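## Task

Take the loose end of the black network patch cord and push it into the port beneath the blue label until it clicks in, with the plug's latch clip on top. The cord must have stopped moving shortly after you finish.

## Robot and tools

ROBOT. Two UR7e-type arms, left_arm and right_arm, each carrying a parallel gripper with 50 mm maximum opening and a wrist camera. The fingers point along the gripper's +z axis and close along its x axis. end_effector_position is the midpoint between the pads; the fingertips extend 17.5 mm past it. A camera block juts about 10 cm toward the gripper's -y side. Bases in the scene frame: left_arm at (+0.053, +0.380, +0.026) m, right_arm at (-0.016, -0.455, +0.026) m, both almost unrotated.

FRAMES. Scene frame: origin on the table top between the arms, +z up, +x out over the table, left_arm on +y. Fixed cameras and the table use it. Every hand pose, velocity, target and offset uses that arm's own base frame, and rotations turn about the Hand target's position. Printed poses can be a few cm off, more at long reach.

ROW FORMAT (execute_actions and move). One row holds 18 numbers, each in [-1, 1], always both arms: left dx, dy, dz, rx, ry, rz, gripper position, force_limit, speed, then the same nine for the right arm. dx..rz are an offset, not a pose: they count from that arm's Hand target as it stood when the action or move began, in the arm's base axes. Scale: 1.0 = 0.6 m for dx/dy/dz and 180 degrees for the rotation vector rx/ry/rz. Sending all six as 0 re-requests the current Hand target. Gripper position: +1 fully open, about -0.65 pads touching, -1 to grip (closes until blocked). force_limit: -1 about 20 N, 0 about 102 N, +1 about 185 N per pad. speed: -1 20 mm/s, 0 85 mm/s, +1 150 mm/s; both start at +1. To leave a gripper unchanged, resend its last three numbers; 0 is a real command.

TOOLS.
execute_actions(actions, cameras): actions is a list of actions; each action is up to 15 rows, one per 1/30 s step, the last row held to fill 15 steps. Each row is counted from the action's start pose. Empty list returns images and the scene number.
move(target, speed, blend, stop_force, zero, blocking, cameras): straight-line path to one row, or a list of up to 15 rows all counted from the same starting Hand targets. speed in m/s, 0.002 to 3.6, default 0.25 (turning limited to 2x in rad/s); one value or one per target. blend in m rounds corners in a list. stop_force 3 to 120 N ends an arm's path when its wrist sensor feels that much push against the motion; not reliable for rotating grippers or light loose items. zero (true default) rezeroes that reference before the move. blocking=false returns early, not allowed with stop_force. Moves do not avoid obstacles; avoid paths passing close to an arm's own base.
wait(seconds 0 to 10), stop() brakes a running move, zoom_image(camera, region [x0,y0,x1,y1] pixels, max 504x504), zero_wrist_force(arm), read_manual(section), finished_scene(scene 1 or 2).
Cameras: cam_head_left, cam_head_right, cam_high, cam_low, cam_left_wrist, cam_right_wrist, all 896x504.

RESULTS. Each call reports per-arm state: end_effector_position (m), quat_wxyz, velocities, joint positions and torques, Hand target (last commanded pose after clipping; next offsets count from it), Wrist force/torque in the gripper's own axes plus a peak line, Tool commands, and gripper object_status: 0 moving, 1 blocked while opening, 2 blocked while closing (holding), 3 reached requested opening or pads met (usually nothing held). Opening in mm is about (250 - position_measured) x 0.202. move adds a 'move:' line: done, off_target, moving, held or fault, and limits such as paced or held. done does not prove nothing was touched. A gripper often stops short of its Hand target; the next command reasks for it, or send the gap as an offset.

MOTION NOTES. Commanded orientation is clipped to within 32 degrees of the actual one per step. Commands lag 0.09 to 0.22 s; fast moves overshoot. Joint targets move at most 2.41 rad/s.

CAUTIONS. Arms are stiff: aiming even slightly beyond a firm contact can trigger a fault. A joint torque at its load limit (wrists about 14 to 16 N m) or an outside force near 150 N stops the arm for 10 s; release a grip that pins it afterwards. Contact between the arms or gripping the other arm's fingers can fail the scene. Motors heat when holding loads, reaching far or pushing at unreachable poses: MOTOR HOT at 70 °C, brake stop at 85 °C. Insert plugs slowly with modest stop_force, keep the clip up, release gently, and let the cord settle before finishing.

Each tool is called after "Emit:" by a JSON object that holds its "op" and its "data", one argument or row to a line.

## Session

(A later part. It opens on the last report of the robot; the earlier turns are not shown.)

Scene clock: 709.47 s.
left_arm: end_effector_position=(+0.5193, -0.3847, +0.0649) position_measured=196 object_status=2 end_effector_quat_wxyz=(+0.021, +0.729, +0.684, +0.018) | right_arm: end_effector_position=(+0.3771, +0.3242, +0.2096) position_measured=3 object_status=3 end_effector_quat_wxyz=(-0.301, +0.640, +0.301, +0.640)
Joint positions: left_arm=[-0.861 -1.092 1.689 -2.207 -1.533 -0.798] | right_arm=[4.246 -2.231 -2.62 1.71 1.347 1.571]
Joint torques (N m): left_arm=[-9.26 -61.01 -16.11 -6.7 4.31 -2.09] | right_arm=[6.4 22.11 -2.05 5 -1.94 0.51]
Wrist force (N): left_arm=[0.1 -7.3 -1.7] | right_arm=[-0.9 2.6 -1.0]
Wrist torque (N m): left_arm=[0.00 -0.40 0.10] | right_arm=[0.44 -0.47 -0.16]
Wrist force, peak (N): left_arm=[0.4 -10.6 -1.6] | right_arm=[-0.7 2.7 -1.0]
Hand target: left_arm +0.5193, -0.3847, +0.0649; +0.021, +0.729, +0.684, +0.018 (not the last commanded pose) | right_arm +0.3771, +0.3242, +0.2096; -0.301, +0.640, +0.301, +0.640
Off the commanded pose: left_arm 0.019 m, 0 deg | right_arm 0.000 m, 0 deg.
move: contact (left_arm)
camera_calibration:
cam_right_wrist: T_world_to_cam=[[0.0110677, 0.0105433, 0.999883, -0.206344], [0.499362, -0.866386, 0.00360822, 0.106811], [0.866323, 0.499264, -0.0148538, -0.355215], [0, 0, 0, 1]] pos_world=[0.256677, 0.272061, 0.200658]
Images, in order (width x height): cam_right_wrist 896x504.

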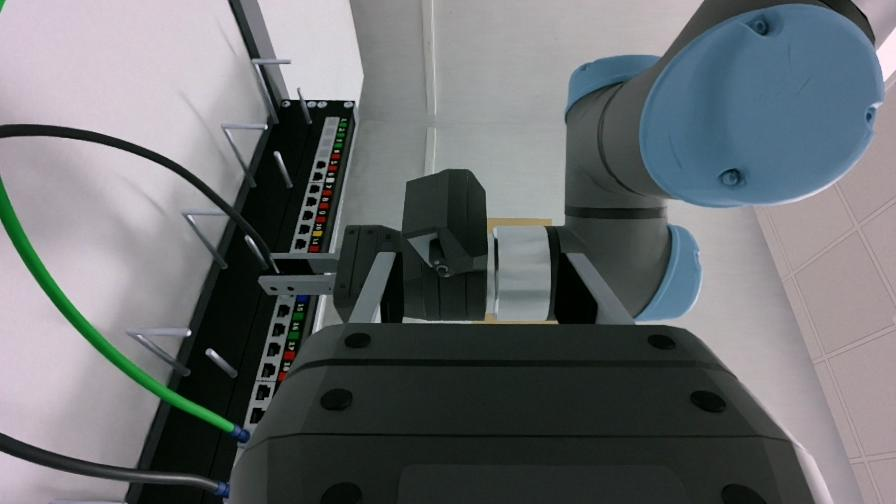

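Emit:
{"op": "move", "data": {
  "target": [
    [-0.0018,0.0016,-0.001,0,0,0,-1,-0.2,-0.5,0,0,0,0,0,0,1,0,-0.5]
  ],
  "speed": 0.01
}}

Emit:
{"op": "move", "data": {
  "target": [0.0325,-0.0021,0,0,0,0,-1,-0.2,-0.5,0,0,0,0,0,0,1,0,-0.5],
  "speed": 0.004,
  "stop_force": 13
}}

Emit:
{"op": "move", "data": {
  "target": [
    [-0.0017,-0.0001,0.0003,0,0,0,-1,-0.2,-0.5,0,0,0,0,0,0,1,0,-0.5]
  ],
  "speed": 0.01
}}

Emit:
{"op": "move", "data": {
  "target": [0.0325,-0.0021,0,0,0,0,-1,-0.2,-0.5,0,0,0,0,0,0,1,0,-0.5],
  "speed": 0.004,
  "stop_force": 13,
  "cameras": ["cam_right_wrist"]
}}

Emit:
{"op": "zoom_image", "data": {
  "camera": "cam_right_wrist",
  "region": [264, 280, 304, 312]
}}

Scene clock: 716.43 s.
left_arm: end_effector_position=(+0.5183, -0.3838, +0.0643) position_measured=196 object_status=2 end_effector_quat_wxyz=(+0.021, +0.729, +0.684, +0.018) | right_arm: end_effector_position=(+0.3771, +0.3242, +0.2096) position_measured=3 object_status=3 end_effector_quat_wxyz=(-0.301, +0.640, +0.301, +0.640)
Joint positions: left_arm=[-0.861 -1.094 1.694 -2.21 -1.533 -0.798] | right_arm=[4.246 -2.231 -2.62 1.71 1.347 1.571]
Joint torques (N m): left_arm=[-12.29 -59.55 -14.28 -5.99 -1.49 -2.06] | right_arm=[6.22 21.72 -2.47 4.83 -1.86 0.46]
Wrist force (N): left_arm=[2.1 0.5 -1.2] | right_arm=[-0.5 2.3 -0.7]
Wrist torque (N m): left_arm=[0.18 -0.41 0.01] | right_arm=[0.41 -0.53 -0.16]
Wrist force, peak (N): left_arm=[0.4 -7.7 -1.9] | right_arm=[-0.7 2.6 -1.2]
Hand target: left_arm +0.5182, -0.3838, +0.0643; +0.021, +0.729, +0.684, +0.018 | right_arm +0.3771, +0.3242, +0.2096; -0.301, +0.640, +0.301, +0.640
Off the commanded pose: left_arm 0.000 m, 0 deg | right_arm 0.000 m, 0 deg.
move: done

Scene clock: 718.23 s.
left_arm: end_effector_position=(+0.5198, -0.3839, +0.0643) position_measured=196 object_status=2 end_effector_quat_wxyz=(+0.021, +0.729, +0.684, +0.018) | right_arm: end_effector_position=(+0.3771, +0.3242, +0.2096) position_measured=3 object_status=3 end_effector_quat_wxyz=(-0.301, +0.640, +0.301, +0.640)
Joint positions: left_arm=[-0.86 -1.092 1.69 -2.209 -1.533 -0.796] | right_arm=[4.246 -2.231 -2.62 1.71 1.347 1.571]
Joint torques (N m): left_arm=[-8.06 -59.77 -15.86 -7.26 2.31 -2.04] | right_arm=[6.45 22.33 -2.05 5 -1.81 0.45]
Wrist force (N): left_arm=[-0.1 -12.6 -3.8] | right_arm=[-1.0 2.5 -1.0]
Wrist torque (N m): left_arm=[-0.13 -0.42 0.05] | right_arm=[0.43 -0.46 -0.16]
Wrist force, peak (N): left_arm=[1.2 -15.1 -3.6] | right_arm=[-0.8 2.6 -0.9]
Hand target: left_arm +0.5198, -0.3839, +0.0643; +0.021, +0.729, +0.684, +0.018 (not the last commanded pose) | right_arm +0.3771, +0.3242, +0.2096; -0.301, +0.640, +0.301, +0.640
Off the commanded pose: left_arm 0.018 m, 0 deg | right_arm 0.000 m, 0 deg.
move: contact (left_arm)

Scene clock: 718.93 s.
left_arm: end_effector_position=(+0.5188, -0.3840, +0.0645) position_measured=196 object_status=2 end_effector_quat_wxyz=(+0.021, +0.729, +0.684, +0.018) | right_arm: end_effector_position=(+0.3771, +0.3242, +0.2096) position_measured=3 object_status=3 end_effector_quat_wxyz=(-0.301, +0.640, +0.301, +0.640)
Joint positions: left_arm=[-0.861 -1.094 1.692 -2.209 -1.533 -0.797] | right_arm=[4.246 -2.231 -2.62 1.71 1.347 1.571]
Joint torques (N m): left_arm=[-11.98 -59.79 -13.65 -5.69 1.33 -2.08] | right_arm=[6.38 22.2 -1.9 4.87 -1.85 0.62]
Wrist force (N): left_arm=[1.8 0.5 -1.2] | right_arm=[-0.9 2.3 -0.9]
Wrist torque (N m): left_arm=[0.19 -0.39 0.01] | right_arm=[0.39 -0.48 -0.16]
Wrist force, peak (N): left_arm=[0.0 -12.5 -3.8] | right_arm=[-0.6 2.6 -1.2]
Hand target: left_arm +0.5188, -0.3840, +0.0645; +0.021, +0.729, +0.684, +0.018 | right_arm +0.3771, +0.3242, +0.2096; -0.301, +0.640, +0.301, +0.640
Off the commanded pose: left_arm 0.000 m, 0 deg | right_arm 0.000 m, 0 deg.
move: done

Scene clock: 720.63 s.
left_arm: end_effector_position=(+0.5198, -0.3841, +0.0645) position_measured=196 object_status=2 end_effector_quat_wxyz=(+0.021, +0.729, +0.684, +0.018) | right_arm: end_effector_position=(+0.3771, +0.3242, +0.2096) position_measured=3 object_status=3 end_effector_quat_wxyz=(-0.301, +0.640, +0.301, +0.640)
Joint positions: left_arm=[-0.86 -1.092 1.689 -2.208 -1.533 -0.796] | right_arm=[4.246 -2.231 -2.62 1.71 1.347 1.571]
Joint torques (N m): left_arm=[-7.73 -59.94 -16.17 -7.36 4.82 -2.02] | right_arm=[6.41 22.05 -1.96 4.84 -1.77 0.45]
Wrist force (N): left_arm=[0.7 -11.8 -2.7] | right_arm=[-0.7 2.1 -0.8]
Wrist torque (N m): left_arm=[-0.12 -0.45 0.08] | right_arm=[0.36 -0.50 -0.16]
Wrist force, peak (N): left_arm=[0.7 -14.7 -2.4] | right_arm=[-0.8 2.5 -1.1]
Hand target: left_arm +0.5198, -0.3841, +0.0645; +0.021, +0.729, +0.684, +0.018 (not the last commanded pose) | right_arm +0.3771, +0.3242, +0.2096; -0.301, +0.640, +0.301, +0.640
Off the commanded pose: left_arm 0.019 m, 0 deg | right_arm 0.000 m, 0 deg.
move: contact (left_arm)
camera_calibration:
cam_right_wrist: T_world_to_cam=[[0.0110677, 0.0105433, 0.999883, -0.206344], [0.499362, -0.866386, 0.00360822, 0.106811], [0.866323, 0.499264, -0.0148538, -0.355215], [0, 0, 0, 1]] pos_world=[0.256677, 0.272061, 0.200658]
Images, in order (width x height): cam_right_wrist 896x504.

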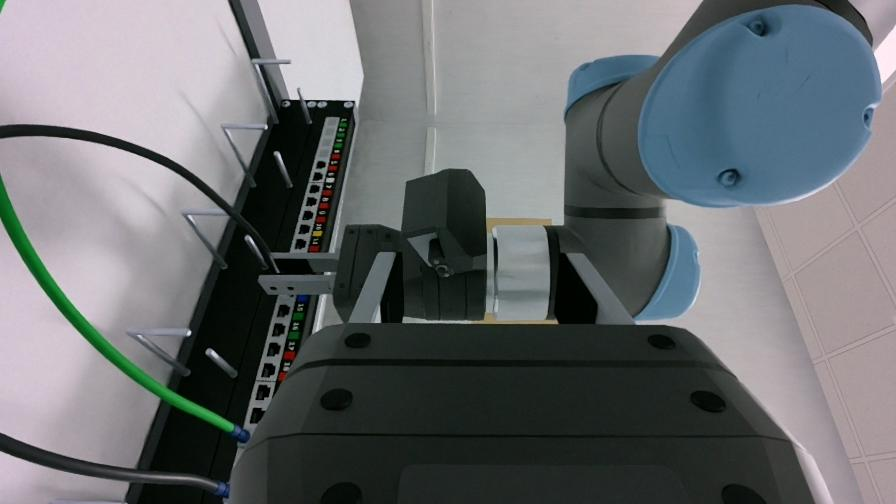

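Scaled by 12.600 from the camera's 896x504 image, which has a finer 1280x720 frame.

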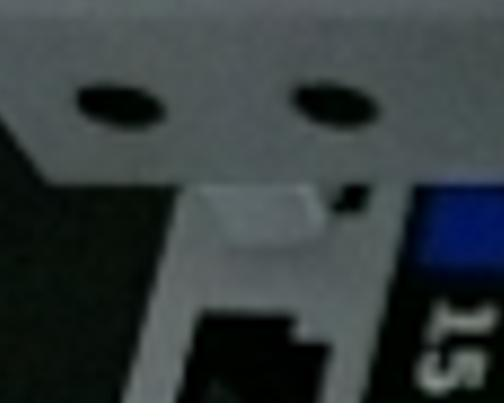

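Emit:
{"op": "move", "data": {
  "target": [-0.0017,0.001,-0.0007,0,0,0,-1,-0.2,-0.5,0,0,0,0,0,0,1,0,-0.5],
  "speed": 0.01
}}

Emit:
{"op": "move", "data": {
  "target": [
    [0.0017,0,0,0,0,0,-1,-0.2,-0.5,0,0,0,0,0,0,1,0,-0.5],
    [0.0017,-0.0006,0,0.0111,-0.0007,0,-1,-0.2,-0.5,0,0,0,0,0,0,1,0,-0.5],
    [0.0018,0.0006,0,-0.0111,0.0007,0,-1,-0.2,-0.5,0,0,0,0,0,0,1,0,-0.5],
    [0.0019,0,0,0,0,0,-1,-0.2,-0.5,0,0,0,0,0,0,1,0,-0.5]
  ],
  "speed": 0.02
}}

Emit:
{"op": "move", "data": {
  "target": [0.0325,-0.0021,0,0,0,0,-1,-0.2,-0.5,0,0,0,0,0,0,1,0,-0.5],
  "speed": 0.004,
  "stop_force": 6
}}

Scene clock: 736.87 s.
left_arm: end_effector_position=(+0.5189, -0.3835, +0.0641) position_measured=196 object_status=2 end_effector_quat_wxyz=(+0.021, +0.729, +0.684, +0.018) | right_arm: end_effector_position=(+0.3771, +0.3242, +0.2096) position_measured=3 object_status=3 end_effector_quat_wxyz=(-0.301, +0.640, +0.301, +0.640)
Joint positions: left_arm=[-0.86 -1.094 1.693 -2.21 -1.533 -0.797] | right_arm=[4.246 -2.231 -2.62 1.71 1.347 1.571]
Joint torques (N m): left_arm=[-11.03 -60.68 -12.89 -5.79 0.14 -2.11] | right_arm=[6.42 22.4 -1.73 4.9 -1.82 0.6]
Wrist force (N): left_arm=[2.1 0.4 -1.4] | right_arm=[-0.9 2.4 -0.9]
Wrist torque (N m): left_arm=[0.17 -0.41 0.02] | right_arm=[0.42 -0.48 -0.16]
Wrist force, peak (N): left_arm=[0.5 -11.9 -2.6] | right_arm=[-0.7 2.7 -0.9]
Hand target: left_arm +0.5188, -0.3835, +0.0641; +0.021, +0.729, +0.684, +0.018 | right_arm +0.3771, +0.3242, +0.2096; -0.301, +0.640, +0.301, +0.640
Off the commanded pose: left_arm 0.000 m, 0 deg | right_arm 0.000 m, 0 deg.
move: done

Scene clock: 741.50 s.
left_arm: end_effector_position=(+0.5199, -0.3835, +0.0641) position_measured=196 object_status=2 end_effector_quat_wxyz=(+0.021, +0.729, +0.684, +0.018) | right_arm: end_effector_position=(+0.3771, +0.3242, +0.2096) position_measured=3 object_status=3 end_effector_quat_wxyz=(-0.301, +0.640, +0.301, +0.640)
Joint positions: left_arm=[-0.859 -1.092 1.69 -2.21 -1.533 -0.795] | right_arm=[4.246 -2.231 -2.62 1.71 1.347 1.571]
Joint torques (N m): left_arm=[-7.11 -31.8 -32.71 -1.8 5.54 -2.08] | right_arm=[6.45 22.64 -2.07 4.81 -1.73 0.66]
Wrist force (N): left_arm=[2.3 -14.7 -3.9] | right_arm=[-0.8 2.2 -1.1]
Wrist torque (N m): left_arm=[-0.17 -0.43 -0.02] | right_arm=[0.39 -0.50 -0.16]
Wrist force, peak (N): left_arm=[2.5 -15.0 -3.9] | right_arm=[-0.7 2.7 -1.1]
Hand target: left_arm +0.5199, -0.3835, +0.0641; +0.021, +0.729, +0.684, +0.018 | right_arm +0.3771, +0.3242, +0.2096; -0.301, +0.640, +0.301, +0.640
Off the commanded pose: left_arm 0.000 m, 0 deg | right_arm 0.000 m, 0 deg.
move: done

Scene clock: 743.00 s.
left_arm: end_effector_position=(+0.5201, -0.3836, +0.0641) position_measured=196 object_status=2 end_effector_quat_wxyz=(+0.021, +0.729, +0.684, +0.018) | right_arm: end_effector_position=(+0.3771, +0.3242, +0.2096) position_measured=3 object_status=3 end_effector_quat_wxyz=(-0.301, +0.640, +0.301, +0.640)
Joint positions: left_arm=[-0.859 -1.091 1.689 -2.209 -1.533 -0.795] | right_arm=[4.246 -2.231 -2.62 1.71 1.347 1.571]
Joint torques (N m): left_arm=[-3.8 -56.99 -17.79 -9.04 5.18 -2.11] | right_arm=[5.87 22.59 -2.12 4.73 -1.82 0.7]
Wrist force (N): left_arm=[0.6 -20.9 -5.3] | right_arm=[-0.7 2.4 -0.8]
Wrist torque (N m): left_arm=[-0.31 -0.38 0.00] | right_arm=[0.41 -0.50 -0.16]
Wrist force, peak (N): left_arm=[2.7 -22.6 -5.4] | right_arm=[-0.8 2.6 -1.0]
Hand target: left_arm +0.5201, -0.3837, +0.0641; +0.021, +0.729, +0.684, +0.018 (not the last commanded pose) | right_arm +0.3771, +0.3242, +0.2096; -0.301, +0.640, +0.301, +0.640
Off the commanded pose: left_arm 0.019 m, 0 deg | right_arm 0.000 m, 0 deg.
move: contact (left_arm)

Emit:
{"op": "move", "data": {
  "target": [-0.0024,0.0004,0.0004,0,0,0,-1,-0.2,-0.5,0,0,0,0,0,0,1,0,-0.5],
  "speed": 0.01
}}

Emit:
{"op": "move", "data": {
  "target": [0.0325,-0.0021,0,0,0,0,-1,-0.2,-0.5,0,0,0,0,0,0,1,0,-0.5],
  "speed": 0.004,
  "stop_force": 11
}}

Emit:
{"op": "move", "data": {
  "target": [-0.0019,0.0001,0.0004,0,0,0,-1,-0.2,-0.5,0,0,0,0,0,0,1,0,-0.5],
  "speed": 0.01
}}

Emit:
{"op": "move", "data": {
  "target": [0.0325,-0.0021,0,0,0,0,-1,-0.2,-0.5,0,0,0,0,0,0,1,0,-0.5],
  "speed": 0.004,
  "stop_force": 11,
  "cameras": ["cam_right_wrist"]
}}

Emit:
{"op": "zoom_image", "data": {
  "camera": "cam_right_wrist",
  "region": [269, 288, 299, 312]
}}

Scene clock: 761.63 s.
left_arm: end_effector_position=(+0.5188, -0.3834, +0.0643) position_measured=196 object_status=2 end_effector_quat_wxyz=(+0.021, +0.729, +0.684, +0.018) | right_arm: end_effector_position=(+0.3771, +0.3242, +0.2096) position_measured=3 object_status=3 end_effector_quat_wxyz=(-0.301, +0.640, +0.301, +0.640)
Joint positions: left_arm=[-0.86 -1.094 1.693 -2.21 -1.533 -0.797] | right_arm=[4.246 -2.231 -2.62 1.71 1.347 1.571]
Joint torques (N m): left_arm=[-11.47 -60.59 -13.14 -5.77 1.11 -1.99] | right_arm=[6.03 22.63 -2.41 4.64 -1.77 0.76]
Wrist force (N): left_arm=[1.9 0.7 -1.3] | right_arm=[-0.8 2.4 -1.0]
Wrist torque (N m): left_arm=[0.22 -0.39 0.02] | right_arm=[0.40 -0.49 -0.16]
Wrist force, peak (N): left_arm=[0.7 -21.4 -5.7] | right_arm=[-0.8 2.6 -0.8]
Hand target: left_arm +0.5187, -0.3834, +0.0643; +0.021, +0.729, +0.684, +0.018 | right_arm +0.3771, +0.3242, +0.2096; -0.301, +0.640, +0.301, +0.640
Off the commanded pose: left_arm 0.000 m, 0 deg | right_arm 0.000 m, 0 deg.
move: done

Scene clock: 763.33 s.
left_arm: end_effector_position=(+0.5197, -0.3836, +0.0644) position_measured=196 object_status=2 end_effector_quat_wxyz=(+0.021, +0.729, +0.684, +0.018) | right_arm: end_effector_position=(+0.3771, +0.3242, +0.2096) position_measured=3 object_status=3 end_effector_quat_wxyz=(-0.301, +0.640, +0.301, +0.640)
Joint positions: left_arm=[-0.859 -1.092 1.69 -2.209 -1.533 -0.796] | right_arm=[4.246 -2.231 -2.62 1.71 1.347 1.571]
Joint torques (N m): left_arm=[-8.85 -60.19 -15.7 -7.36 4.38 -1.97] | right_arm=[5.84 22.2 -1.79 4.59 -1.68 0.73]
Wrist force (N): left_arm=[0.8 -10.3 -3.0] | right_arm=[-0.9 2.3 -0.8]
Wrist torque (N m): left_arm=[-0.04 -0.42 0.05] | right_arm=[0.39 -0.47 -0.16]
Wrist force, peak (N): left_arm=[1.0 -13.3 -2.9] | right_arm=[-0.9 2.6 -0.8]
Hand target: left_arm +0.5198, -0.3836, +0.0644; +0.021, +0.729, +0.684, +0.018 (not the last commanded pose) | right_arm +0.3771, +0.3242, +0.2096; -0.301, +0.640, +0.301, +0.640
Off the commanded pose: left_arm 0.018 m, 0 deg | right_arm 0.000 m, 0 deg.
move: contact (left_arm)

Scene clock: 764.03 s.
left_arm: end_effector_position=(+0.5187, -0.3835, +0.0646) position_measured=196 object_status=2 end_effector_quat_wxyz=(+0.021, +0.729, +0.684, +0.018) | right_arm: end_effector_position=(+0.3771, +0.3242, +0.2096) position_measured=3 object_status=3 end_effector_quat_wxyz=(-0.301, +0.640, +0.301, +0.640)
Joint positions: left_arm=[-0.86 -1.095 1.693 -2.21 -1.533 -0.797] | right_arm=[4.246 -2.231 -2.62 1.71 1.347 1.571]
Joint torques (N m): left_arm=[-11.08 -59.16 -13.71 -5.76 0.09 -1.91] | right_arm=[6.38 22.31 -1.45 4.58 -1.63 0.78]
Wrist force (N): left_arm=[2.1 0.4 -1.4] | right_arm=[-0.7 2.3 -0.8]
Wrist torque (N m): left_arm=[0.17 -0.43 0.02] | right_arm=[0.40 -0.51 -0.16]
Wrist force, peak (N): left_arm=[0.7 -10.7 -2.6] | right_arm=[-0.6 2.6 -0.9]
Hand target: left_arm +0.5186, -0.3835, +0.0646; +0.021, +0.729, +0.684, +0.018 | right_arm +0.3771, +0.3242, +0.2096; -0.301, +0.640, +0.301, +0.640
Off the commanded pose: left_arm 0.000 m, 0 deg | right_arm 0.000 m, 0 deg.
move: done

Scene clock: 765.73 s.
left_arm: end_effector_position=(+0.5195, -0.3836, +0.0647) position_measured=196 object_status=2 end_effector_quat_wxyz=(+0.021, +0.729, +0.684, +0.018) | right_arm: end_effector_position=(+0.3771, +0.3242, +0.2096) position_measured=3 object_status=3 end_effector_quat_wxyz=(-0.301, +0.640, +0.301, +0.640)
Joint positions: left_arm=[-0.859 -1.093 1.69 -2.209 -1.533 -0.796] | right_arm=[4.246 -2.231 -2.62 1.71 1.347 1.571]
Joint torques (N m): left_arm=[-9.6 -60.51 -17.21 -7.31 2.4 -1.93] | right_arm=[6.17 22.61 -2 4.64 -1.63 0.79]
Wrist force (N): left_arm=[1.5 -9.7 -1.7] | right_arm=[-0.7 2.4 -0.9]
Wrist torque (N m): left_arm=[-0.06 -0.43 0.08] | right_arm=[0.40 -0.51 -0.16]
Wrist force, peak (N): left_arm=[1.1 -13.1 -1.4] | right_arm=[-0.9 2.6 -1.0]
Hand target: left_arm +0.5196, -0.3836, +0.0647; +0.021, +0.729, +0.684, +0.018 (not the last commanded pose) | right_arm +0.3771, +0.3242, +0.2096; -0.301, +0.640, +0.301, +0.640
Off the commanded pose: left_arm 0.019 m, 0 deg | right_arm 0.000 m, 0 deg.
move: contact (left_arm)
camera_calibration:
cam_right_wrist: T_world_to_cam=[[0.0110677, 0.0105433, 0.999883, -0.206344], [0.499362, -0.866386, 0.00360822, 0.106811], [0.866323, 0.499264, -0.0148538, -0.355215], [0, 0, 0, 1]] pos_world=[0.256677, 0.272061, 0.200658]
Images, in order (width x height): cam_right_wrist 896x504.

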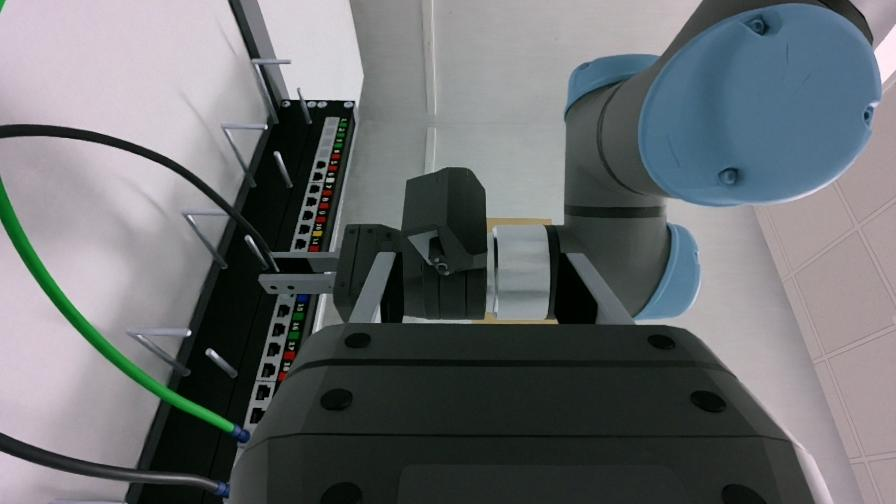

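Scaled by 16.800 from the camera's 896x504 image, which has a finer 1280x720 frame.

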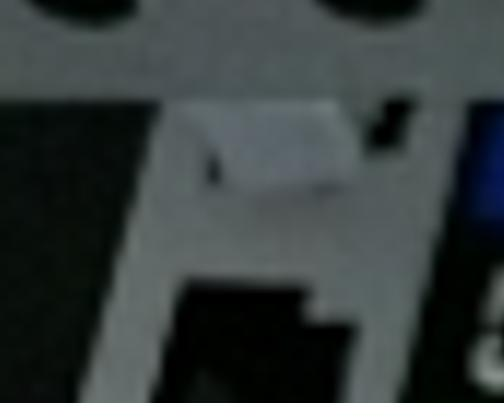

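Emit:
{"op": "move", "data": {
  "target": [-0.0033,-0.0008,0,0.0222,-0.0013,0,-1,-0.2,-0.5,0,0,0,0,0,0,1,0,-0.5],
  "speed": 0.03
}}

Emit:
{"op": "move", "data": {
  "target": [0.0325,-0.0021,0,0,0,0,-1,-0.2,-0.5,0,0,0,0,0,0,1,0,-0.5],
  "speed": 0.004,
  "stop_force": 7,
  "cameras": ["cam_right_wrist"]
}}

Emit:
{"op": "zoom_image", "data": {
  "camera": "cam_right_wrist",
  "region": [269, 288, 299, 312]
}}

Scene clock: 775.77 s.
left_arm: end_effector_position=(+0.5176, -0.3841, +0.0647) position_measured=196 object_status=2 end_effector_quat_wxyz=(-0.003, +0.729, +0.683, +0.043) | right_arm: end_effector_position=(+0.3771, +0.3242, +0.2096) position_measured=3 object_status=3 end_effector_quat_wxyz=(-0.301, +0.640, +0.301, +0.640)
Joint positions: left_arm=[-0.882 -1.081 1.657 -2.136 -1.485 -0.818] | right_arm=[4.246 -2.231 -2.62 1.71 1.347 1.571]
Joint torques (N m): left_arm=[-12.95 -33.9 -29.2 -0.31 2.23 -2.34] | right_arm=[6.45 22.47 -1.43 4.61 -1.68 0.87]
Wrist force (N): left_arm=[2.3 0.6 -1.3] | right_arm=[-0.9 2.2 -1.0]
Wrist torque (N m): left_arm=[0.19 -0.44 0.10] | right_arm=[0.38 -0.48 -0.15]
Wrist force, peak (N): left_arm=[2.4 -9.9 -1.9] | right_arm=[-1.2 2.6 -1.0]
Hand target: left_arm +0.5176, -0.3841, +0.0647; -0.003, +0.729, +0.683, +0.043 | right_arm +0.3771, +0.3242, +0.2096; -0.301, +0.640, +0.301, +0.640
Off the commanded pose: left_arm 0.000 m, 0 deg | right_arm 0.000 m, 0 deg.
move: done

Scene clock: 777.77 s.
left_arm: end_effector_position=(+0.5199, -0.3843, +0.0647) position_measured=196 object_status=2 end_effector_quat_wxyz=(-0.003, +0.729, +0.683, +0.043) | right_arm: end_effector_position=(+0.3771, +0.3242, +0.2096) position_measured=3 object_status=3 end_effector_quat_wxyz=(-0.301, +0.640, +0.301, +0.640)
Joint positions: left_arm=[-0.88 -1.077 1.651 -2.133 -1.485 -0.815] | right_arm=[4.246 -2.231 -2.62 1.71 1.347 1.571]
Joint torques (N m): left_arm=[-9 -60.71 -14.47 -6.42 2.51 -2.15] | right_arm=[5.93 22.85 -1.81 4.51 -1.68 0.92]
Wrist force (N): left_arm=[0.5 -6.9 -1.9] | right_arm=[-0.8 2.3 -0.9]
Wrist torque (N m): left_arm=[0.04 -0.43 0.15] | right_arm=[0.39 -0.49 -0.16]
Wrist force, peak (N): left_arm=[2.2 -8.8 -1.4] | right_arm=[-0.9 2.6 -1.0]
Hand target: left_arm +0.5199, -0.3843, +0.0647; -0.003, +0.729, +0.683, +0.043 (not the last commanded pose) | right_arm +0.3771, +0.3242, +0.2096; -0.301, +0.640, +0.301, +0.640
Off the commanded pose: left_arm 0.017 m, 0 deg | right_arm 0.000 m, 0 deg.
move: contact (left_arm)
camera_calibration:
cam_right_wrist: T_world_to_cam=[[0.0110677, 0.0105433, 0.999883, -0.206344], [0.499362, -0.866386, 0.00360822, 0.106811], [0.866323, 0.499264, -0.0148538, -0.355215], [0, 0, 0, 1]] pos_world=[0.256677, 0.272061, 0.200658]
Images, in order (width x height): cam_right_wrist 896x504.

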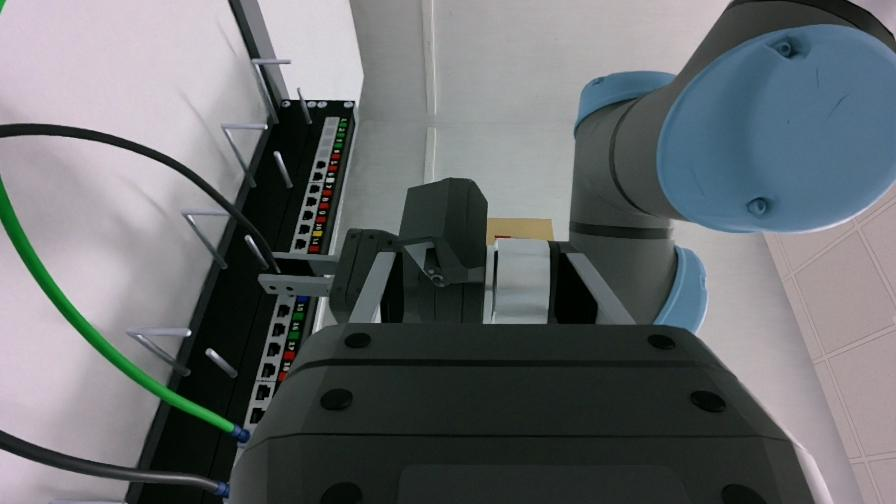

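Scaled by 16.800 from the camera's 896x504 image, which has a finer 1280x720 frame.

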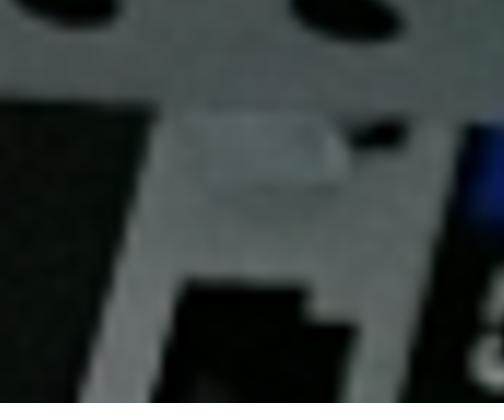

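Emit:
{"op": "move", "data": {
  "target": [0.0325,-0.0021,0,0,0,0,-1,-0.2,-0.5,0,0,0,0,0,0,1,0,-0.5],
  "speed": 0.004,
  "stop_force": 8
}}

Emit:
{"op": "move", "data": {
  "target": [-0.0027,0.0005,0,0,0,0,-1,-0.2,-0.5,0,0,0,0,0,0,1,0,-0.5],
  "speed": 0.03
}}

Emit:
{"op": "move", "data": {
  "target": [0.0325,-0.0021,0,0,0,0,-1,-0.2,-0.5,0,0,0,0,0,0,1,0,-0.5],
  "speed": 0.004,
  "stop_force": 10,
  "cameras": ["cam_right_wrist"]
}}

Emit:
{"op": "zoom_image", "data": {
  "camera": "cam_right_wrist",
  "region": [269, 288, 299, 312]
}}

Scene clock: 784.77 s.
left_arm: end_effector_position=(+0.5203, -0.3845, +0.0648) position_measured=196 object_status=2 end_effector_quat_wxyz=(-0.003, +0.729, +0.683, +0.043) | right_arm: end_effector_position=(+0.3771, +0.3242, +0.2096) position_measured=3 object_status=3 end_effector_quat_wxyz=(-0.301, +0.640, +0.301, +0.640)
Joint positions: left_arm=[-0.879 -1.077 1.65 -2.133 -1.485 -0.815] | right_arm=[4.246 -2.231 -2.62 1.71 1.347 1.571]
Joint torques (N m): left_arm=[-8.74 -62.69 -19.04 -8.61 2.83 -2.03] | right_arm=[6.06 23.01 -1.63 4.4 -1.64 0.86]
Wrist force (N): left_arm=[3.2 -15.1 -2.7] | right_arm=[-0.7 2.5 -1.0]
Wrist torque (N m): left_arm=[-0.15 -0.39 0.08] | right_arm=[0.42 -0.50 -0.16]
Wrist force, peak (N): left_arm=[3.7 -17.3 -2.1] | right_arm=[-0.9 2.7 -0.9]
Hand target: left_arm +0.5203, -0.3845, +0.0648; -0.003, +0.729, +0.683, +0.043 (not the last commanded pose) | right_arm +0.3771, +0.3242, +0.2096; -0.301, +0.640, +0.301, +0.640
Off the commanded pose: left_arm 0.019 m, 0 deg | right_arm 0.000 m, 0 deg.
move: contact (left_arm)

Scene clock: 785.47 s.
left_arm: end_effector_position=(+0.5188, -0.3842, +0.0648) position_measured=196 object_status=2 end_effector_quat_wxyz=(-0.003, +0.729, +0.683, +0.043) | right_arm: end_effector_position=(+0.3771, +0.3242, +0.2096) position_measured=3 object_status=3 end_effector_quat_wxyz=(-0.301, +0.640, +0.301, +0.640)
Joint positions: left_arm=[-0.881 -1.08 1.654 -2.134 -1.485 -0.816] | right_arm=[4.246 -2.231 -2.62 1.71 1.347 1.571]
Joint torques (N m): left_arm=[-11.79 -61.87 -14.32 -5.55 2 -2.08] | right_arm=[6.31 22.67 -2.05 4.52 -1.63 0.98]
Wrist force (N): left_arm=[2.4 0.9 -1.2] | right_arm=[-0.8 2.2 -0.7]
Wrist torque (N m): left_arm=[0.25 -0.45 0.09] | right_arm=[0.39 -0.49 -0.16]
Wrist force, peak (N): left_arm=[3.4 -14.9 -2.6] | right_arm=[-0.9 2.7 -1.0]
Hand target: left_arm +0.5187, -0.3842, +0.0648; -0.003, +0.729, +0.683, +0.043 | right_arm +0.3771, +0.3242, +0.2096; -0.301, +0.640, +0.301, +0.640
Off the commanded pose: left_arm 0.000 m, 0 deg | right_arm 0.000 m, 0 deg.
move: done

Scene clock: 787.13 s.
left_arm: end_effector_position=(+0.5196, -0.3843, +0.0649) position_measured=196 object_status=2 end_effector_quat_wxyz=(-0.003, +0.729, +0.683, +0.043) | right_arm: end_effector_position=(+0.3771, +0.3242, +0.2096) position_measured=3 object_status=3 end_effector_quat_wxyz=(-0.301, +0.640, +0.301, +0.640)
Joint positions: left_arm=[-0.88 -1.078 1.652 -2.134 -1.485 -0.815] | right_arm=[4.246 -2.231 -2.62 1.71 1.347 1.571]
Joint torques (N m): left_arm=[-12.21 -61.91 -14.9 -5.78 1.31 -1.84] | right_arm=[6.38 23.01 -1.75 4.4 -1.63 0.97]
Wrist force (N): left_arm=[2.3 0.3 -0.4] | right_arm=[-0.8 2.4 -1.2]
Wrist torque (N m): left_arm=[0.27 -0.40 0.10] | right_arm=[0.42 -0.48 -0.16]
Wrist force, peak (N): left_arm=[0.7 -11.6 -1.2] | right_arm=[-0.6 2.5 -1.2]
Hand target: left_arm +0.5196, -0.3843, +0.0649; -0.003, +0.729, +0.683, +0.043 (not the last commanded pose) | right_arm +0.3771, +0.3242, +0.2096; -0.301, +0.640, +0.301, +0.640
Off the commanded pose: left_arm 0.019 m, 0 deg | right_arm 0.000 m, 0 deg.
move: contact (left_arm)
camera_calibration:
cam_right_wrist: T_world_to_cam=[[0.0110677, 0.0105433, 0.999883, -0.206344], [0.499362, -0.866386, 0.00360822, 0.106811], [0.866323, 0.499264, -0.0148538, -0.355215], [0, 0, 0, 1]] pos_world=[0.256677, 0.272061, 0.200658]
Images, in order (width x height): cam_right_wrist 896x504.

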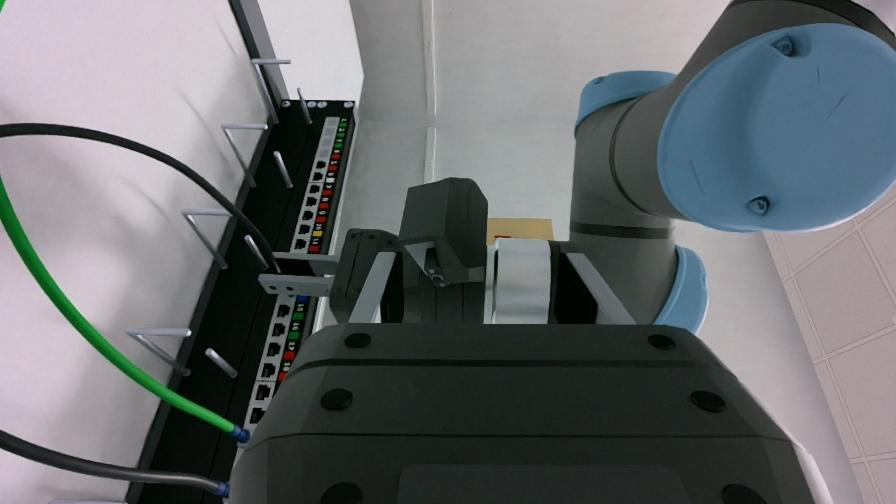

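Scaled by 16.800 from the camera's 896x504 image, which has a finer 1280x720 frame.

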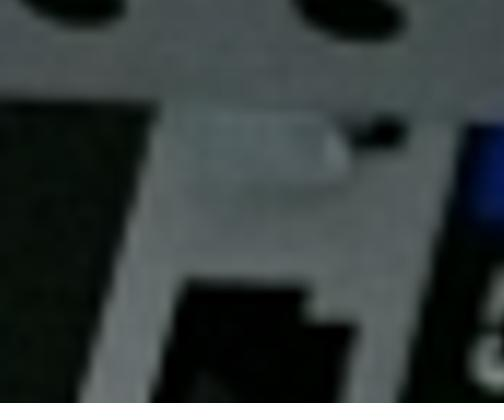

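Emit:
{"op": "move", "data": {
  "target": [0.0325,-0.0021,0,0,0,0,-1,-0.2,-0.5,0,0,0,0,0,0,1,0,-0.5],
  "speed": 0.004,
  "stop_force": 14,
  "cameras": ["cam_right_wrist"]
}}

Emit:
{"op": "zoom_image", "data": {
  "camera": "cam_right_wrist",
  "region": [264, 284, 304, 316]
}}

Scene clock: 792.13 s.
left_arm: end_effector_position=(+0.5203, -0.3845, +0.0650) position_measured=196 object_status=2 end_effector_quat_wxyz=(-0.003, +0.729, +0.683, +0.043) | right_arm: end_effector_position=(+0.3771, +0.3242, +0.2096) position_measured=3 object_status=3 end_effector_quat_wxyz=(-0.301, +0.640, +0.301, +0.640)
Joint positions: left_arm=[-0.879 -1.077 1.65 -2.133 -1.485 -0.815] | right_arm=[4.246 -2.231 -2.62 1.71 1.347 1.571]
Joint torques (N m): left_arm=[-8.35 -61.15 -17.53 -8.49 1.39 -2.1] | right_arm=[5.87 23.11 -2.02 4.44 -1.55 0.9]
Wrist force (N): left_arm=[3.1 -13.2 -1.9] | right_arm=[-0.6 2.3 -0.8]
Wrist torque (N m): left_arm=[-0.03 -0.37 0.09] | right_arm=[0.39 -0.53 -0.16]
Wrist force, peak (N): left_arm=[2.9 -17.1 -1.7] | right_arm=[-0.9 2.6 -1.1]
Hand target: left_arm +0.5203, -0.3845, +0.0650; -0.003, +0.729, +0.683, +0.043 (not the last commanded pose) | right_arm +0.3771, +0.3242, +0.2096; -0.301, +0.640, +0.301, +0.640
Off the commanded pose: left_arm 0.019 m, 0 deg | right_arm 0.000 m, 0 deg.
move: contact (left_arm)
camera_calibration:
cam_right_wrist: T_world_to_cam=[[0.0110677, 0.0105433, 0.999883, -0.206344], [0.499362, -0.866386, 0.00360822, 0.106811], [0.866323, 0.499264, -0.0148538, -0.355215], [0, 0, 0, 1]] pos_world=[0.256677, 0.272061, 0.200658]
Images, in order (width x height): cam_right_wrist 896x504.

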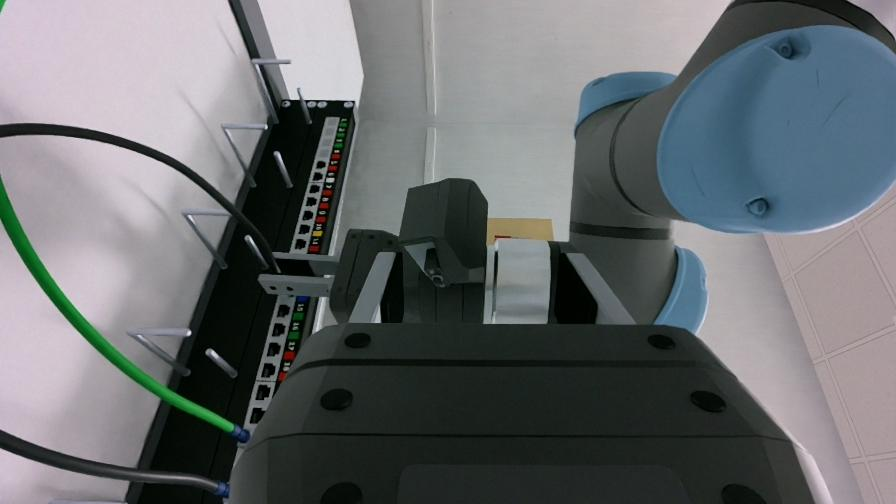

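Scaled by 12.600 from the camera's 896x504 image, which has a finer 1280x720 frame.

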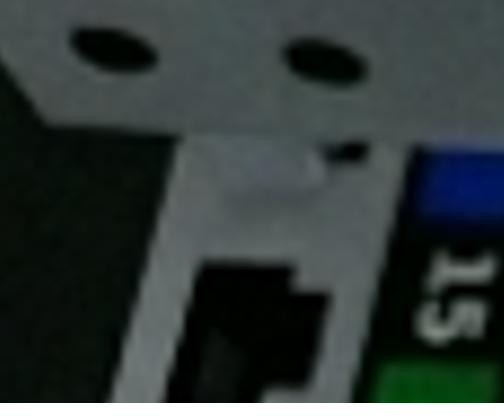

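Emit:
{"op": "move", "data": {
  "target": [-0.0028,0.001,0,0,0,0,-1,-0.2,-0.5,0,0,0,0,0,0,1,0,-0.5],
  "speed": 0.03
}}

Emit:
{"op": "move", "data": {
  "target": [0.0325,-0.0021,0,0,0,0,-1,-0.2,-0.5,0,0,0,0,0,0,1,0,-0.5],
  "speed": 0.004,
  "stop_force": 12,
  "cameras": ["cam_right_wrist"]
}}

Emit:
{"op": "zoom_image", "data": {
  "camera": "cam_right_wrist",
  "region": [264, 284, 304, 316]
}}

Scene clock: 796.20 s.
left_arm: end_effector_position=(+0.5187, -0.3839, +0.0650) position_measured=196 object_status=2 end_effector_quat_wxyz=(-0.003, +0.729, +0.683, +0.043) | right_arm: end_effector_position=(+0.3771, +0.3242, +0.2096) position_measured=3 object_status=3 end_effector_quat_wxyz=(-0.301, +0.640, +0.301, +0.640)
Joint positions: left_arm=[-0.881 -1.08 1.655 -2.135 -1.485 -0.816] | right_arm=[4.246 -2.231 -2.62 1.71 1.347 1.571]
Joint torques (N m): left_arm=[-11.79 -61.47 -13.53 -5.53 0.86 -1.89] | right_arm=[5.87 23.35 -2.05 4.49 -1.59 0.73]
Wrist force (N): left_arm=[2.2 0.5 -1.5] | right_arm=[-0.9 2.3 -0.8]
Wrist torque (N m): left_arm=[0.19 -0.43 0.10] | right_arm=[0.39 -0.47 -0.16]
Wrist force, peak (N): left_arm=[3.3 -13.8 -2.1] | right_arm=[-0.7 2.7 -1.2]
Hand target: left_arm +0.5186, -0.3839, +0.0650; -0.003, +0.729, +0.683, +0.043 | right_arm +0.3771, +0.3242, +0.2096; -0.301, +0.640, +0.301, +0.640
Off the commanded pose: left_arm 0.000 m, 0 deg | right_arm 0.000 m, 0 deg.
move: done

Scene clock: 797.93 s.
left_arm: end_effector_position=(+0.5197, -0.3840, +0.0650) position_measured=196 object_status=2 end_effector_quat_wxyz=(-0.003, +0.729, +0.683, +0.043) | right_arm: end_effector_position=(+0.3771, +0.3242, +0.2096) position_measured=3 object_status=3 end_effector_quat_wxyz=(-0.301, +0.640, +0.301, +0.640)
Joint positions: left_arm=[-0.88 -1.079 1.652 -2.134 -1.485 -0.815] | right_arm=[4.246 -2.231 -2.62 1.71 1.347 1.571]
Joint torques (N m): left_arm=[-8 -61.81 -16.79 -7.23 0.63 -2.29] | right_arm=[5.8 22.76 -1.67 4.33 -1.53 0.87]
Wrist force (N): left_arm=[1.3 -10.5 -1.7] | right_arm=[-0.8 2.1 -0.8]
Wrist torque (N m): left_arm=[-0.05 -0.46 0.18] | right_arm=[0.36 -0.49 -0.16]
Wrist force, peak (N): left_arm=[0.8 -14.0 -1.3] | right_arm=[-0.8 2.6 -1.0]
Hand target: left_arm +0.5197, -0.3840, +0.0650; -0.003, +0.729, +0.683, +0.043 (not the last commanded pose) | right_arm +0.3771, +0.3242, +0.2096; -0.301, +0.640, +0.301, +0.640
Off the commanded pose: left_arm 0.018 m, 0 deg | right_arm 0.000 m, 0 deg.
move: contact (left_arm)
camera_calibration:
cam_right_wrist: T_world_to_cam=[[0.0110677, 0.0105433, 0.999883, -0.206344], [0.499362, -0.866386, 0.00360822, 0.106811], [0.866323, 0.499264, -0.0148538, -0.355215], [0, 0, 0, 1]] pos_world=[0.256677, 0.272061, 0.200658]
Images, in order (width x height): cam_right_wrist 896x504.

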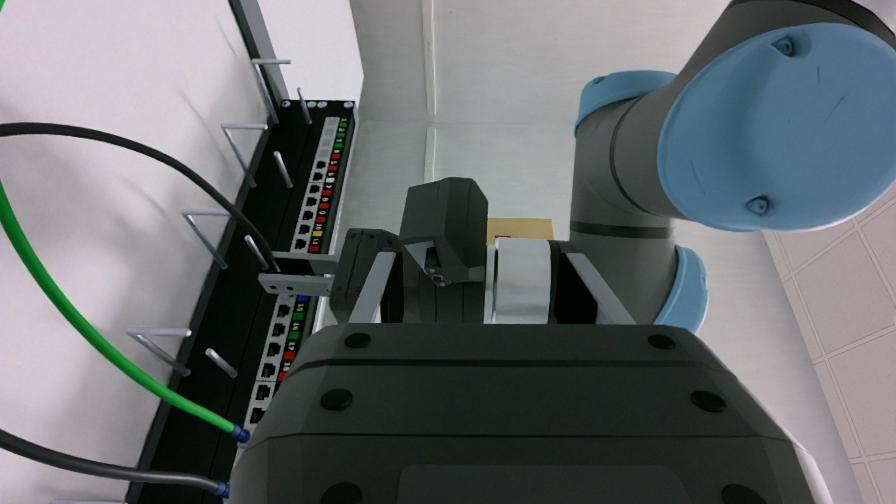

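Scaled by 12.600 from the camera's 896x504 image, which has a finer 1280x720 frame.

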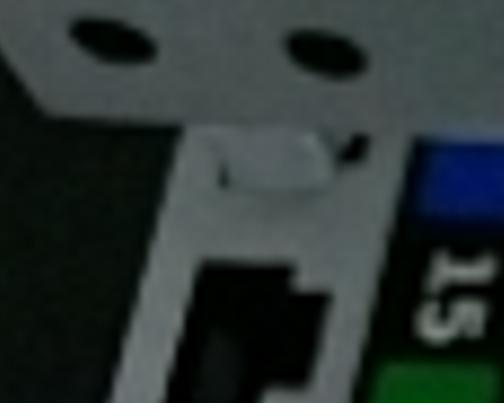

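Emit:
{"op": "move", "data": {
  "target": [-0.0018,0.0007,-0.0006,0,0,0,-1,-0.2,-0.5,0,0,0,0,0,0,1,0,-0.5],
  "speed": 0.03
}}

Emit:
{"op": "move", "data": {
  "target": [0.0325,-0.0021,0,0,0,0,-1,-0.2,-0.5,0,0,0,0,0,0,1,0,-0.5],
  "speed": 0.004,
  "stop_force": 12,
  "cameras": ["cam_right_wrist"]
}}

Emit:
{"op": "zoom_image", "data": {
  "camera": "cam_right_wrist",
  "region": [264, 284, 304, 316]
}}

Scene clock: 804.07 s.
left_arm: end_effector_position=(+0.5187, -0.3836, +0.0647) position_measured=196 object_status=2 end_effector_quat_wxyz=(-0.003, +0.729, +0.683, +0.043) | right_arm: end_effector_position=(+0.3771, +0.3242, +0.2096) position_measured=3 object_status=3 end_effector_quat_wxyz=(-0.301, +0.640, +0.301, +0.640)
Joint positions: left_arm=[-0.88 -1.08 1.656 -2.136 -1.485 -0.816] | right_arm=[4.246 -2.231 -2.62 1.71 1.347 1.571]
Joint torques (N m): left_arm=[-11.43 -60.91 -14.18 -5.53 0.27 -2.03] | right_arm=[5.97 23.04 -2.14 4.23 -1.46 0.94]
Wrist force (N): left_arm=[2.3 0.9 -1.1] | right_arm=[-0.9 2.2 -0.8]
Wrist torque (N m): left_arm=[0.24 -0.45 0.09] | right_arm=[0.39 -0.48 -0.16]
Wrist force, peak (N): left_arm=[1.5 -11.1 -1.9] | right_arm=[-0.9 2.5 -1.1]
Hand target: left_arm +0.5186, -0.3836, +0.0647; -0.003, +0.729, +0.683, +0.043 | right_arm +0.3771, +0.3242, +0.2096; -0.301, +0.640, +0.301, +0.640
Off the commanded pose: left_arm 0.000 m, 0 deg | right_arm 0.000 m, 0 deg.
move: done

Scene clock: 805.87 s.
left_arm: end_effector_position=(+0.5202, -0.3837, +0.0647) position_measured=196 object_status=2 end_effector_quat_wxyz=(-0.003, +0.729, +0.683, +0.043) | right_arm: end_effector_position=(+0.3771, +0.3242, +0.2096) position_measured=3 object_status=3 end_effector_quat_wxyz=(-0.301, +0.640, +0.301, +0.640)
Joint positions: left_arm=[-0.879 -1.078 1.652 -2.134 -1.485 -0.814] | right_arm=[4.246 -2.231 -2.62 1.71 1.347 1.571]
Joint torques (N m): left_arm=[-7.14 -61.44 -16.13 -6.86 0.58 -2.06] | right_arm=[6.16 23.01 -2.28 4.31 -1.5 0.88]
Wrist force (N): left_arm=[-1.1 -10.6 -2.6] | right_arm=[-0.6 2.4 -0.9]
Wrist torque (N m): left_arm=[-0.02 -0.45 0.21] | right_arm=[0.41 -0.52 -0.16]
Wrist force, peak (N): left_arm=[-0.9 -14.0 -1.8] | right_arm=[-0.7 2.7 -0.9]
Hand target: left_arm +0.5202, -0.3837, +0.0647; -0.003, +0.729, +0.683, +0.043 (not the last commanded pose) | right_arm +0.3771, +0.3242, +0.2096; -0.301, +0.640, +0.301, +0.640
Off the commanded pose: left_arm 0.018 m, 0 deg | right_arm 0.000 m, 0 deg.
move: contact (left_arm)
camera_calibration:
cam_right_wrist: T_world_to_cam=[[0.0110677, 0.0105433, 0.999883, -0.206344], [0.499362, -0.866386, 0.00360822, 0.106811], [0.866323, 0.499264, -0.0148538, -0.355215], [0, 0, 0, 1]] pos_world=[0.256677, 0.272061, 0.200658]
Images, in order (width x height): cam_right_wrist 896x504.

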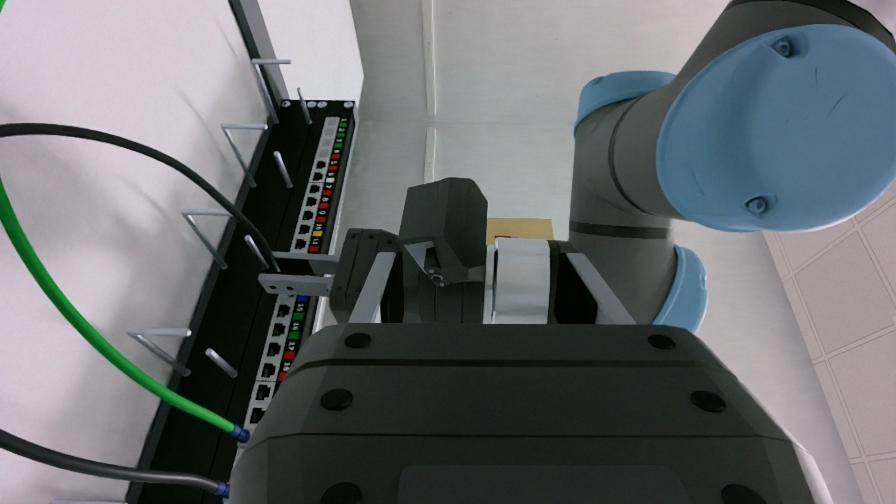

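Scaled by 12.600 from the camera's 896x504 image, which has a finer 1280x720 frame.

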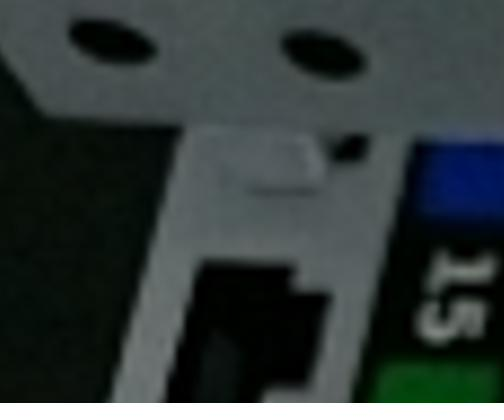

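Emit:
{"op": "move", "data": {
  "target": [-0.0018,-0.0004,0,0.008,-0.0005,0,-1,-0.2,-0.5,0,0,0,0,0,0,1,0,-0.5],
  "speed": 0.03
}}

Emit:
{"op": "move", "data": {
  "target": [0.0325,-0.0021,0,0,0,0,-1,-0.2,-0.5,0,0,0,0,0,0,1,0,-0.5],
  "speed": 0.004,
  "stop_force": 12
}}

Emit:
{"op": "move", "data": {
  "target": [-0.0018,-0.0003,0,0,0,0,-1,-0.2,-0.5,0,0,0,0,0,0,1,0,-0.5],
  "speed": 0.03
}}

Emit:
{"op": "move", "data": {
  "target": [0.0325,-0.0021,0,0,0,0,-1,-0.2,-0.5,0,0,0,0,0,0,1,0,-0.5],
  "speed": 0.004,
  "stop_force": 12,
  "cameras": ["cam_right_wrist"]
}}

Emit:
{"op": "zoom_image", "data": {
  "camera": "cam_right_wrist",
  "region": [264, 284, 304, 316]
}}

Scene clock: 812.77 s.
left_arm: end_effector_position=(+0.5191, -0.3840, +0.0647) position_measured=196 object_status=2 end_effector_quat_wxyz=(-0.011, +0.729, +0.682, +0.052) end_effector_velocity=(+0.000, +0.000, +0.000) end_effector_angular_velocity=(+0.004, +0.000, +0.000) | right_arm: end_effector_position=(+0.3771, +0.3242, +0.2096) position_measured=3 object_status=3 end_effector_quat_wxyz=(-0.301, +0.640, +0.301, +0.640)
Joint positions: left_arm=[-0.887 -1.073 1.641 -2.109 -1.468 -0.822] | right_arm=[4.246 -2.231 -2.62 1.71 1.347 1.571]
Joint velocities: left_arm=[-0.001 0.001 -0.002 0.005 0.003 -0.001] | right_arm=[within noise]
Joint torques (N m): left_arm=[-12.63 -34.3 -28.19 -0.12 2.28 -2.71] | right_arm=[6.11 22.92 -2.08 4.13 -1.55 0.82]
Wrist force (N): left_arm=[2.5 0.6 -1.3] | right_arm=[-0.9 2.4 -0.9]
Wrist torque (N m): left_arm=[0.20 -0.47 0.10] | right_arm=[0.40 -0.48 -0.16]
Wrist force, peak (N): left_arm=[-1.0 -11.0 -2.2] | right_arm=[-0.8 2.6 -0.9]
Hand target: left_arm +0.5191, -0.3840, +0.0647; -0.011, +0.729, +0.682, +0.053 | right_arm +0.3771, +0.3242, +0.2096; -0.301, +0.640, +0.301, +0.640
Off the commanded pose: left_arm 0.000 m, 0 deg | right_arm 0.000 m, 0 deg.
move: done

Scene clock: 814.53 s.
left_arm: end_effector_position=(+0.5205, -0.3841, +0.0646) position_measured=196 object_status=2 end_effector_quat_wxyz=(-0.011, +0.729, +0.682, +0.053) | right_arm: end_effector_position=(+0.3771, +0.3242, +0.2096) position_measured=3 object_status=3 end_effector_quat_wxyz=(-0.301, +0.640, +0.301, +0.640)
Joint positions: left_arm=[-0.886 -1.071 1.637 -2.107 -1.468 -0.821] | right_arm=[4.246 -2.231 -2.62 1.71 1.347 1.571]
Joint torques (N m): left_arm=[-9.15 -61.4 -15.54 -6.98 2.93 -1.9] | right_arm=[5.77 23.53 -2.66 4.15 -1.42 0.85]
Wrist force (N): left_arm=[0.4 -9.2 -2.7] | right_arm=[-0.8 2.3 -0.8]
Wrist torque (N m): left_arm=[0.02 -0.39 0.16] | right_arm=[0.39 -0.49 -0.16]
Wrist force, peak (N): left_arm=[0.9 -12.7 -2.1] | right_arm=[-0.9 2.6 -0.7]
Hand target: left_arm +0.5205, -0.3841, +0.0646; -0.011, +0.729, +0.682, +0.052 (not the last commanded pose) | right_arm +0.3771, +0.3242, +0.2096; -0.301, +0.640, +0.301, +0.640
Off the commanded pose: left_arm 0.018 m, 0 deg | right_arm 0.000 m, 0 deg.
move: contact (left_arm)

Scene clock: 815.23 s.
left_arm: end_effector_position=(+0.5195, -0.3843, +0.0646) position_measured=196 object_status=2 end_effector_quat_wxyz=(-0.011, +0.729, +0.682, +0.053) | right_arm: end_effector_position=(+0.3771, +0.3242, +0.2096) position_measured=3 object_status=3 end_effector_quat_wxyz=(-0.301, +0.640, +0.301, +0.640)
Joint positions: left_arm=[-0.887 -1.072 1.639 -2.108 -1.467 -0.822] | right_arm=[4.246 -2.231 -2.62 1.71 1.347 1.571]
Joint torques (N m): left_arm=[-13 -61.32 -13.99 -5.45 -0.19 -2.04] | right_arm=[6.09 23.39 -2.02 4.19 -1.5 0.86]
Wrist force (N): left_arm=[2.4 0.6 -1.4] | right_arm=[-0.7 2.4 -1.1]
Wrist torque (N m): left_arm=[0.21 -0.45 0.11] | right_arm=[0.42 -0.51 -0.15]
Wrist force, peak (N): left_arm=[0.6 -9.5 -2.5] | right_arm=[-0.7 2.6 -0.9]
Hand target: left_arm +0.5195, -0.3843, +0.0646; -0.011, +0.729, +0.682, +0.052 | right_arm +0.3771, +0.3242, +0.2096; -0.301, +0.640, +0.301, +0.640
Off the commanded pose: left_arm 0.000 m, 0 deg | right_arm 0.000 m, 0 deg.
move: done

Scene clock: 816.97 s.
left_arm: end_effector_position=(+0.5205, -0.3844, +0.0647) position_measured=196 object_status=2 end_effector_quat_wxyz=(-0.011, +0.729, +0.682, +0.052) | right_arm: end_effector_position=(+0.3771, +0.3242, +0.2096) position_measured=3 object_status=3 end_effector_quat_wxyz=(-0.301, +0.640, +0.301, +0.640)
Joint positions: left_arm=[-0.886 -1.071 1.636 -2.107 -1.468 -0.821] | right_arm=[4.246 -2.231 -2.62 1.71 1.347 1.571]
Joint torques (N m): left_arm=[-8.7 -61.62 -16.29 -7.15 -0.31 -2.05] | right_arm=[5.86 23.54 -1.45 4.19 -1.41 0.84]
Wrist force (N): left_arm=[1.7 -9.5 -2.2] | right_arm=[-0.7 2.5 -1.0]
Wrist torque (N m): left_arm=[-0.05 -0.29 0.11] | right_arm=[0.42 -0.51 -0.16]
Wrist force, peak (N): left_arm=[3.1 -12.1 -2.2] | right_arm=[-0.9 2.5 -1.4]
Hand target: left_arm +0.5205, -0.3844, +0.0647; -0.011, +0.729, +0.682, +0.052 (not the last commanded pose) | right_arm +0.3771, +0.3242, +0.2096; -0.301, +0.640, +0.301, +0.640
Off the commanded pose: left_arm 0.019 m, 0 deg | right_arm 0.000 m, 0 deg.
move: contact (left_arm)
camera_calibration:
cam_right_wrist: T_world_to_cam=[[0.0110677, 0.0105433, 0.999883, -0.206344], [0.499362, -0.866386, 0.00360822, 0.106811], [0.866323, 0.499264, -0.0148538, -0.355215], [0, 0, 0, 1]] pos_world=[0.256677, 0.272061, 0.200658]
Images, in order (width x height): cam_right_wrist 896x504.

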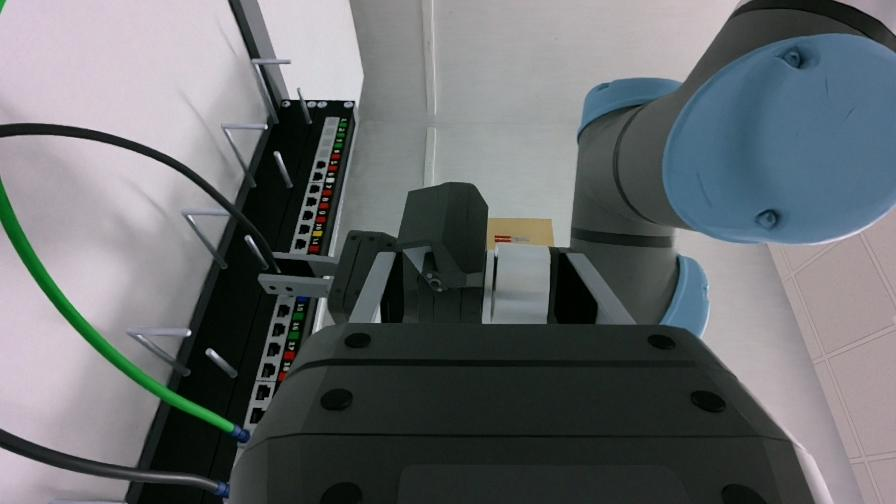

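Scaled by 12.600 from the camera's 896x504 image, which has a finer 1280x720 frame.

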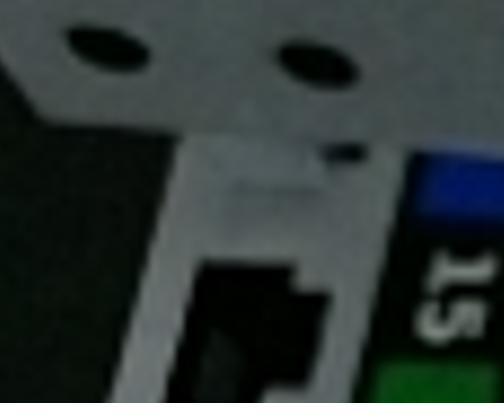

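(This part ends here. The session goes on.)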